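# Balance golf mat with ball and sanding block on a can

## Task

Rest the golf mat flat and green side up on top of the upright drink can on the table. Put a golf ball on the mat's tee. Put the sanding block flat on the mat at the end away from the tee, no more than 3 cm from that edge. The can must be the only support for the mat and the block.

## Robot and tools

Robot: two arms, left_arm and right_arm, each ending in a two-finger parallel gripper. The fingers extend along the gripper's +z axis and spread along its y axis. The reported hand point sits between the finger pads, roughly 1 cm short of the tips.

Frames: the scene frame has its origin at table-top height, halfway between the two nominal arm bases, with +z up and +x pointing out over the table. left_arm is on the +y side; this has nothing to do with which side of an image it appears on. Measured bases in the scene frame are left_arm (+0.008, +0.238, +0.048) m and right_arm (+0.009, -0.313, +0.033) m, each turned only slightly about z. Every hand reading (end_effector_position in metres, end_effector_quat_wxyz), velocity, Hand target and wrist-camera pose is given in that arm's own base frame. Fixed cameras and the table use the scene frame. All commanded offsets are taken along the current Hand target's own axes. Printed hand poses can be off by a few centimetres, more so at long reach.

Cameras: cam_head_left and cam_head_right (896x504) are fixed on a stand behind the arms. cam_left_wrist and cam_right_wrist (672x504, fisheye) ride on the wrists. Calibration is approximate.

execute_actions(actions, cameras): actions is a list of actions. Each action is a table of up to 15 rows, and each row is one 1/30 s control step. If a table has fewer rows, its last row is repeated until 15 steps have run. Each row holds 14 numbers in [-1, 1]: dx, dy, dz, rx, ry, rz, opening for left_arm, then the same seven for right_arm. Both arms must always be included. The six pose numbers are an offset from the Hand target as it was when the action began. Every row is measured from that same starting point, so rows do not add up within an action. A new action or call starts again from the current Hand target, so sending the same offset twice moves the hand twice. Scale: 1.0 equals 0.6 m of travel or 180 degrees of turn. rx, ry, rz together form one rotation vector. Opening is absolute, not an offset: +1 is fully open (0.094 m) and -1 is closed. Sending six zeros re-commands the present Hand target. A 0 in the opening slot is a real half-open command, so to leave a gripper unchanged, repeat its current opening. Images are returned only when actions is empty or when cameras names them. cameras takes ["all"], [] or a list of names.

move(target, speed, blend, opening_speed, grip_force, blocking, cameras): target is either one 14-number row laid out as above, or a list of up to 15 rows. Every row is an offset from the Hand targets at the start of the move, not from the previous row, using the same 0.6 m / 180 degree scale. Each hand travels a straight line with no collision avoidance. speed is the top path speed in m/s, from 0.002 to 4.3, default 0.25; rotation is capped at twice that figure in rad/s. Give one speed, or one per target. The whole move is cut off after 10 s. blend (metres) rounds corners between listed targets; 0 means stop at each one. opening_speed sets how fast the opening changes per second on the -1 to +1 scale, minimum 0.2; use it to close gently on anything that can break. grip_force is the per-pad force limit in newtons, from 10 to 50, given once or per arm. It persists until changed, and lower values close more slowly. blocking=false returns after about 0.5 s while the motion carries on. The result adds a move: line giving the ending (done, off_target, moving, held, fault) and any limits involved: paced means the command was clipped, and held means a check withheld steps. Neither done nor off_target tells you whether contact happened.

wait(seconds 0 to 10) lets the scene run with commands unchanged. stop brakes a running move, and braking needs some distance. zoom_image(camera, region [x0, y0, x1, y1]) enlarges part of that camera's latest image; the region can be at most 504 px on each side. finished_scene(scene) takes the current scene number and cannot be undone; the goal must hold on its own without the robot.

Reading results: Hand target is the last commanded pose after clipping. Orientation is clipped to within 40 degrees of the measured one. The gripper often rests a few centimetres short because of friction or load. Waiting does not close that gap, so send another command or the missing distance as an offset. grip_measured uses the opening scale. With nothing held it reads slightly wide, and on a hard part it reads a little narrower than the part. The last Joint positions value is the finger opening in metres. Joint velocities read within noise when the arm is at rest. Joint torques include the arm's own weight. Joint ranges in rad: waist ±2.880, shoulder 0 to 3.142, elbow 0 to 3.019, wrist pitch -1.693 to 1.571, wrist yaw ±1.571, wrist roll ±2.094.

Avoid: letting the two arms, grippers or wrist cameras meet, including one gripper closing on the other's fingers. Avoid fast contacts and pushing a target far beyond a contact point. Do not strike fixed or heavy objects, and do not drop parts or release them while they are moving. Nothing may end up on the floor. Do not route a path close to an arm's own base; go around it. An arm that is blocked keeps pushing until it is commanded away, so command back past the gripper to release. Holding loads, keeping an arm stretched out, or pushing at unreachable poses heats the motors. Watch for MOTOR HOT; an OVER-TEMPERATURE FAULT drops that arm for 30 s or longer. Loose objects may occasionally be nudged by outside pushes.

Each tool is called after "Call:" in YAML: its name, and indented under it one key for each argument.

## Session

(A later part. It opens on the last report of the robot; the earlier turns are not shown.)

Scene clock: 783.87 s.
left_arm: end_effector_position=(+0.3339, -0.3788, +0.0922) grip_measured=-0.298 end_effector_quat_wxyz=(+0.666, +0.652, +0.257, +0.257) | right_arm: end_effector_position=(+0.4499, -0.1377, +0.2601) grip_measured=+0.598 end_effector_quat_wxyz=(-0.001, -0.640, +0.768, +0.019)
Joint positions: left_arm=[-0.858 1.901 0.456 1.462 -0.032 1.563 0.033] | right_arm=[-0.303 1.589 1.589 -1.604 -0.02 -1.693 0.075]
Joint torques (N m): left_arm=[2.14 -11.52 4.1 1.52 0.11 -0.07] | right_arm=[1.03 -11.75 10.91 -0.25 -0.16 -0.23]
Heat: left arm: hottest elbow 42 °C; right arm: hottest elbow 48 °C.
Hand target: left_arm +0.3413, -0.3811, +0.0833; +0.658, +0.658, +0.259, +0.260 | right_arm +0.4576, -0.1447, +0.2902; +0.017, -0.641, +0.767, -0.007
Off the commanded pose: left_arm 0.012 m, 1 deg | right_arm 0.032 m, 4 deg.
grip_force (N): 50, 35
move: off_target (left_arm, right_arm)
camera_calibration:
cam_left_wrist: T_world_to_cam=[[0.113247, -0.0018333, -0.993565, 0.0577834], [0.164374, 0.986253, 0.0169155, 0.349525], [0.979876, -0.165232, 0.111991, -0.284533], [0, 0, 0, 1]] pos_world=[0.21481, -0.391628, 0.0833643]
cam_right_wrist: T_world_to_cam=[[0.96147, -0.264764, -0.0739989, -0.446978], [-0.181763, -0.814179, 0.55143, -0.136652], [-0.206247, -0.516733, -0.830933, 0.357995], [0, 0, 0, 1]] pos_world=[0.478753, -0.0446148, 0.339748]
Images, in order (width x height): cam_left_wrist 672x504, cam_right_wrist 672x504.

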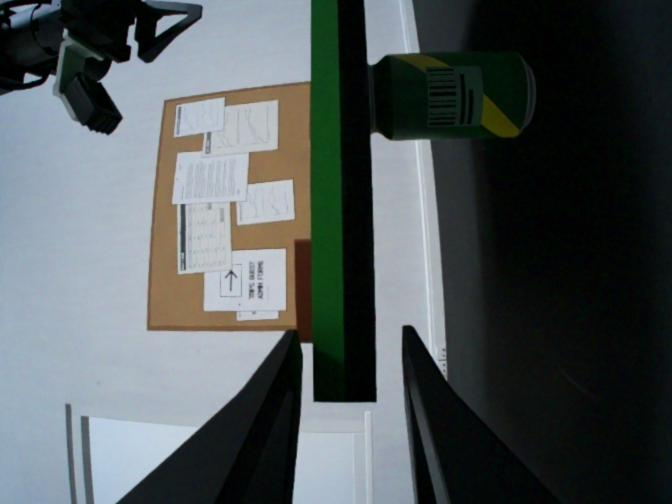

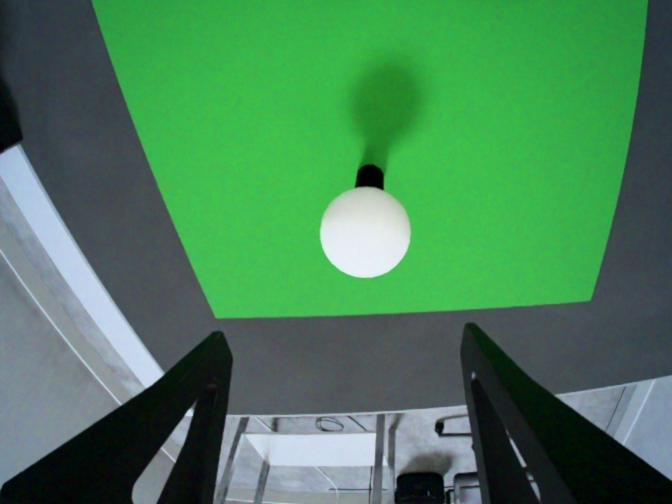

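Call:
move:
  target: [0,0,0,0,0,0,-0.3,-0.0028,0.2694,-0.0587,0,0,0,0.6]
  speed: 0.1
  cameras: ["cam_head_left","cam_head_right","cam_left_wrist"]

Scene clock: 788.30 s.
left_arm: end_effector_position=(+0.3339, -0.3788, +0.0922) grip_measured=-0.298 end_effector_quat_wxyz=(+0.666, +0.652, +0.257, +0.257) | right_arm: end_effector_position=(+0.3038, -0.1136, +0.3177) grip_measured=+0.598 end_effector_quat_wxyz=(+0.024, -0.640, +0.768, -0.020)
Joint positions: left_arm=[-0.858 1.901 0.456 1.462 -0.032 1.563 0.033] | right_arm=[-0.368 1.16 1.318 -1.671 -0.022 -1.758 0.075]
Joint torques (N m): left_arm=[1.96 -11.63 4.1 1.61 0.09 -0.07] | right_arm=[0.38 -5.89 6.82 -0.14 -0.2 -0.19]
Heat: left arm: hottest elbow 42 °C; right arm: hottest elbow 49 °C.
Hand target: left_arm +0.3413, -0.3811, +0.0833; +0.658, +0.658, +0.259, +0.260 | right_arm +0.2977, -0.1147, +0.3200; +0.017, -0.641, +0.767, -0.007
Off the commanded pose: left_arm 0.012 m, 1 deg | right_arm 0.007 m, 2 deg.
joint sent to its limit (right arm) — joint 4 (wrist pitch), lower limit. The joint targets still meet the commanded pose.
grip_force (N): 50, 35
move: off_target (left_arm)
camera_calibration:
cam_left_wrist: T_world_to_cam=[[0.113247, -0.0018333, -0.993565, 0.0577834], [0.164374, 0.986253, 0.0169155, 0.349525], [0.979876, -0.165232, 0.111991, -0.284533], [0, 0, 0, 1]] pos_world=[0.21481, -0.391628, 0.0833643]
Images, in order (width x height): cam_head_left 896x504, cam_head_right 896x504, cam_left_wrist 672x504.

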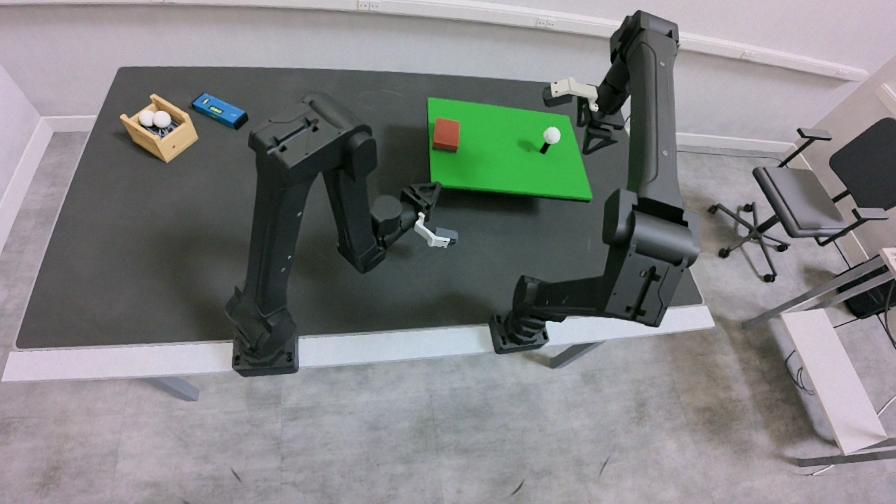

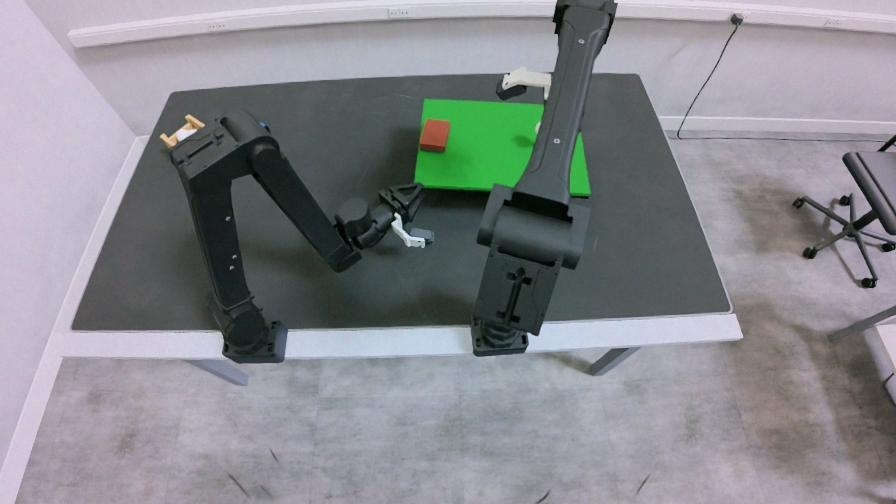

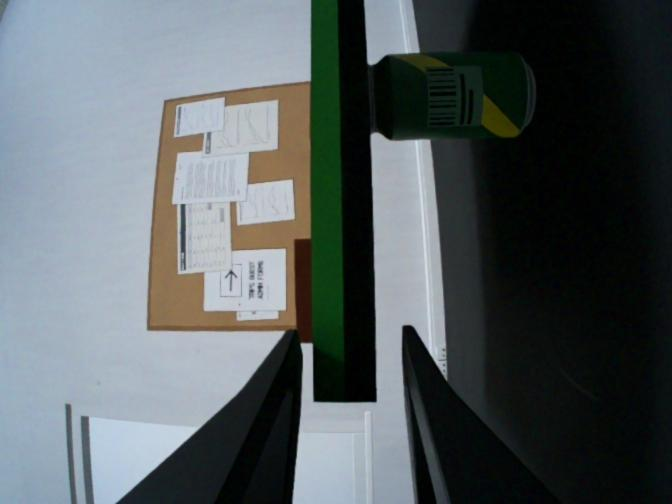

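Call:
move:
  target:
    - [0,0,0,0,0,0,0.4,0,0,0,0,0,0,0.6]
    - [0,0.01,-0.2,0,0,0,0.4,0,0,0,0,0,0,0.6]
  speed: 0.08
  opening_speed: 0.4
  cameras: ["cam_head_left","cam_left_wrist"]

Scene clock: 794.07 s.
left_arm: end_effector_position=(+0.2630, -0.2933, +0.0822) grip_measured=+0.398 end_effector_quat_wxyz=(+0.628, +0.685, +0.274, +0.249) | right_arm: end_effector_position=(+0.3038, -0.1136, +0.3177) grip_measured=+0.598 end_effector_quat_wxyz=(+0.024, -0.640, +0.767, -0.020)
Joint positions: left_arm=[-0.858 1.79 0.157 1.545 -0.045 1.563 0.066] | right_arm=[-0.368 1.16 1.318 -1.671 -0.022 -1.758 0.075]
Joint torques (N m): left_arm=[0.73 -10.64 0.83 2.96 -0.09 -0.1] | right_arm=[0.21 -5.3 6.57 0.03 -0.21 -0.23]
Heat: left arm: hottest elbow 42 °C; right arm: hottest elbow 48 °C.
Hand target: left_arm +0.2594, -0.2933, +0.0890; +0.658, +0.658, +0.259, +0.260 | right_arm +0.2977, -0.1147, +0.3200; +0.017, -0.641, +0.767, -0.007
Off the commanded pose: left_arm 0.008 m, 5 deg | right_arm 0.007 m, 2 deg.
joint sent to its limit (left arm) — joint 4 (wrist pitch), upper limit. The joint targets are off in orientation, not in position.
joint sent to its limit (right arm) — joint 4 (wrist pitch), lower limit. The joint targets still meet the commanded pose.
grip_force (N): 50, 35
move: off_target (left_arm)
camera_calibration:
cam_left_wrist: T_world_to_cam=[[0.0443568, 0.0791188, -0.995878, 0.098087], [0.155018, 0.98424, 0.0850988, 0.273307], [0.986915, -0.158154, 0.0313928, -0.193054], [0, 0, 0, 1]] pos_world=[0.143809, -0.307292, 0.0804851]
Images, in order (width x height): cam_head_left 896x504, cam_left_wrist 672x504.

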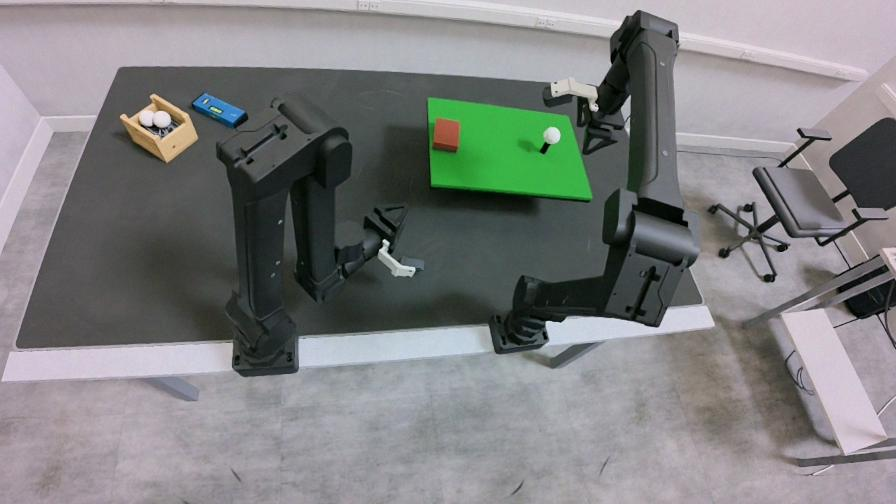

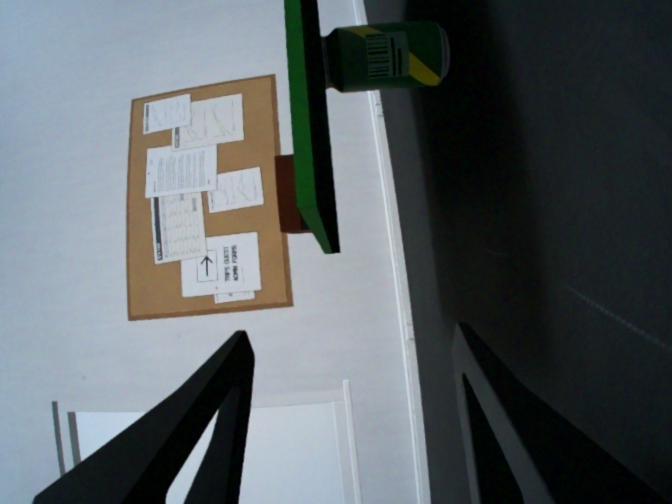

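Call:
wait:
  seconds: 2
  cameras: ["cam_head_left","cam_left_wrist"]

Call:
zoom_image:
  camera: "cam_head_left"
  region: [400, 70, 640, 220]

Scene clock: 796.77 s.
left_arm: end_effector_position=(+0.2629, -0.2932, +0.0821) grip_measured=+0.398 end_effector_quat_wxyz=(+0.628, +0.685, +0.274, +0.249) | right_arm: end_effector_position=(+0.3038, -0.1136, +0.3177) grip_measured=+0.598 end_effector_quat_wxyz=(+0.024, -0.640, +0.767, -0.020)
Joint positions: left_arm=[-0.858 1.79 0.157 1.545 -0.045 1.563 0.066] | right_arm=[-0.368 1.16 1.318 -1.671 -0.022 -1.758 0.075]
Joint torques (N m): left_arm=[0.85 -10.75 0.81 3.04 -0.08 -0.1] | right_arm=[0.62 -5.89 6.87 -0.17 -0.19 -0.16]
Heat: left arm: hottest elbow 42 °C; right arm: hottest elbow 48 °C.
Hand target: left_arm +0.2594, -0.2933, +0.0890; +0.658, +0.658, +0.259, +0.260 | right_arm +0.2977, -0.1147, +0.3200; +0.017, -0.641, +0.767, -0.007
Tool commands: left_gripper/opening=+0.4 right_gripper/opening=+0.6
Off the commanded pose: left_arm 0.008 m, 5 deg | right_arm 0.007 m, 2 deg.
grip_force (N): 50, 35
wait: 2.00 s; at rest from the start
camera_calibration:
cam_left_wrist: T_world_to_cam=[[0.0440964, 0.0793732, -0.995869, 0.0981978], [0.155035, 0.984219, 0.0853095, 0.273199], [0.986924, -0.158156, 0.0310949, -0.192917], [0, 0, 0, 1]] pos_world=[0.143709, -0.307192, 0.0804845]
Images, in order (width x height): cam_head_left 896x504, cam_left_wrist 672x504.

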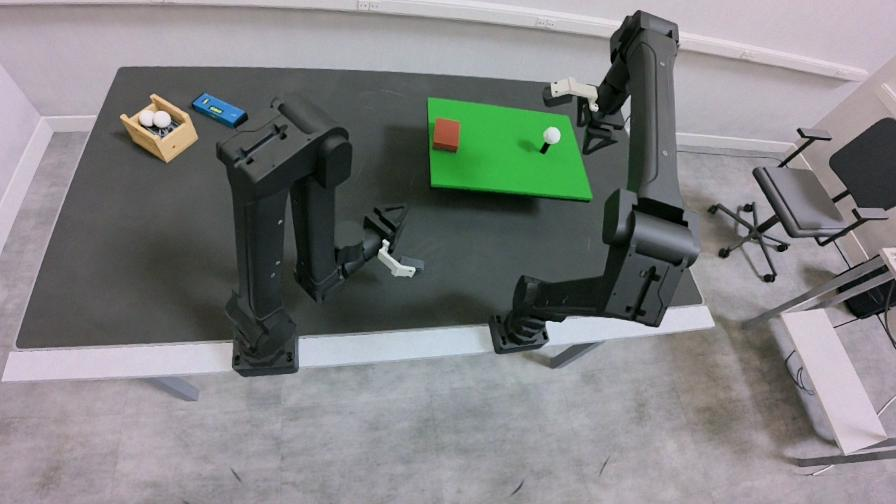

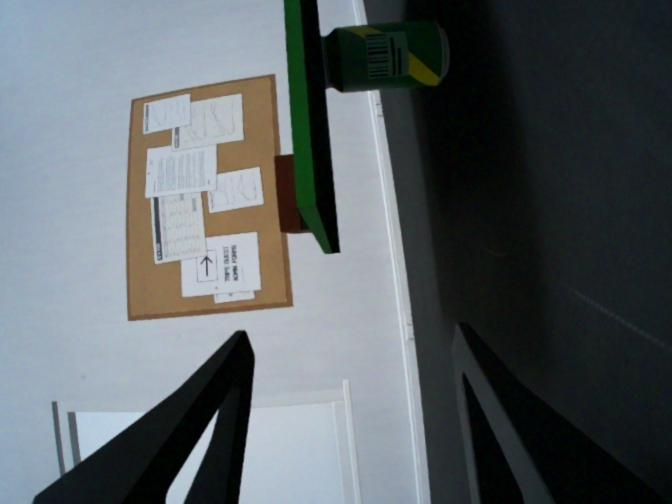

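Scaled by 2.100.

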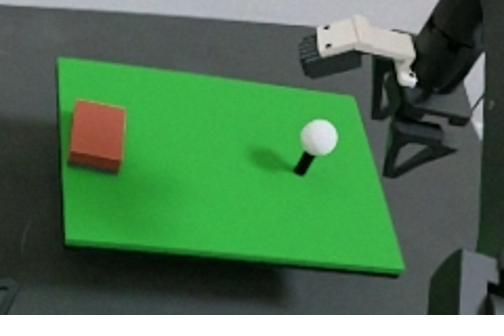

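Call:
finished_scene:
  scene: 1

The scene is finished: the task was done.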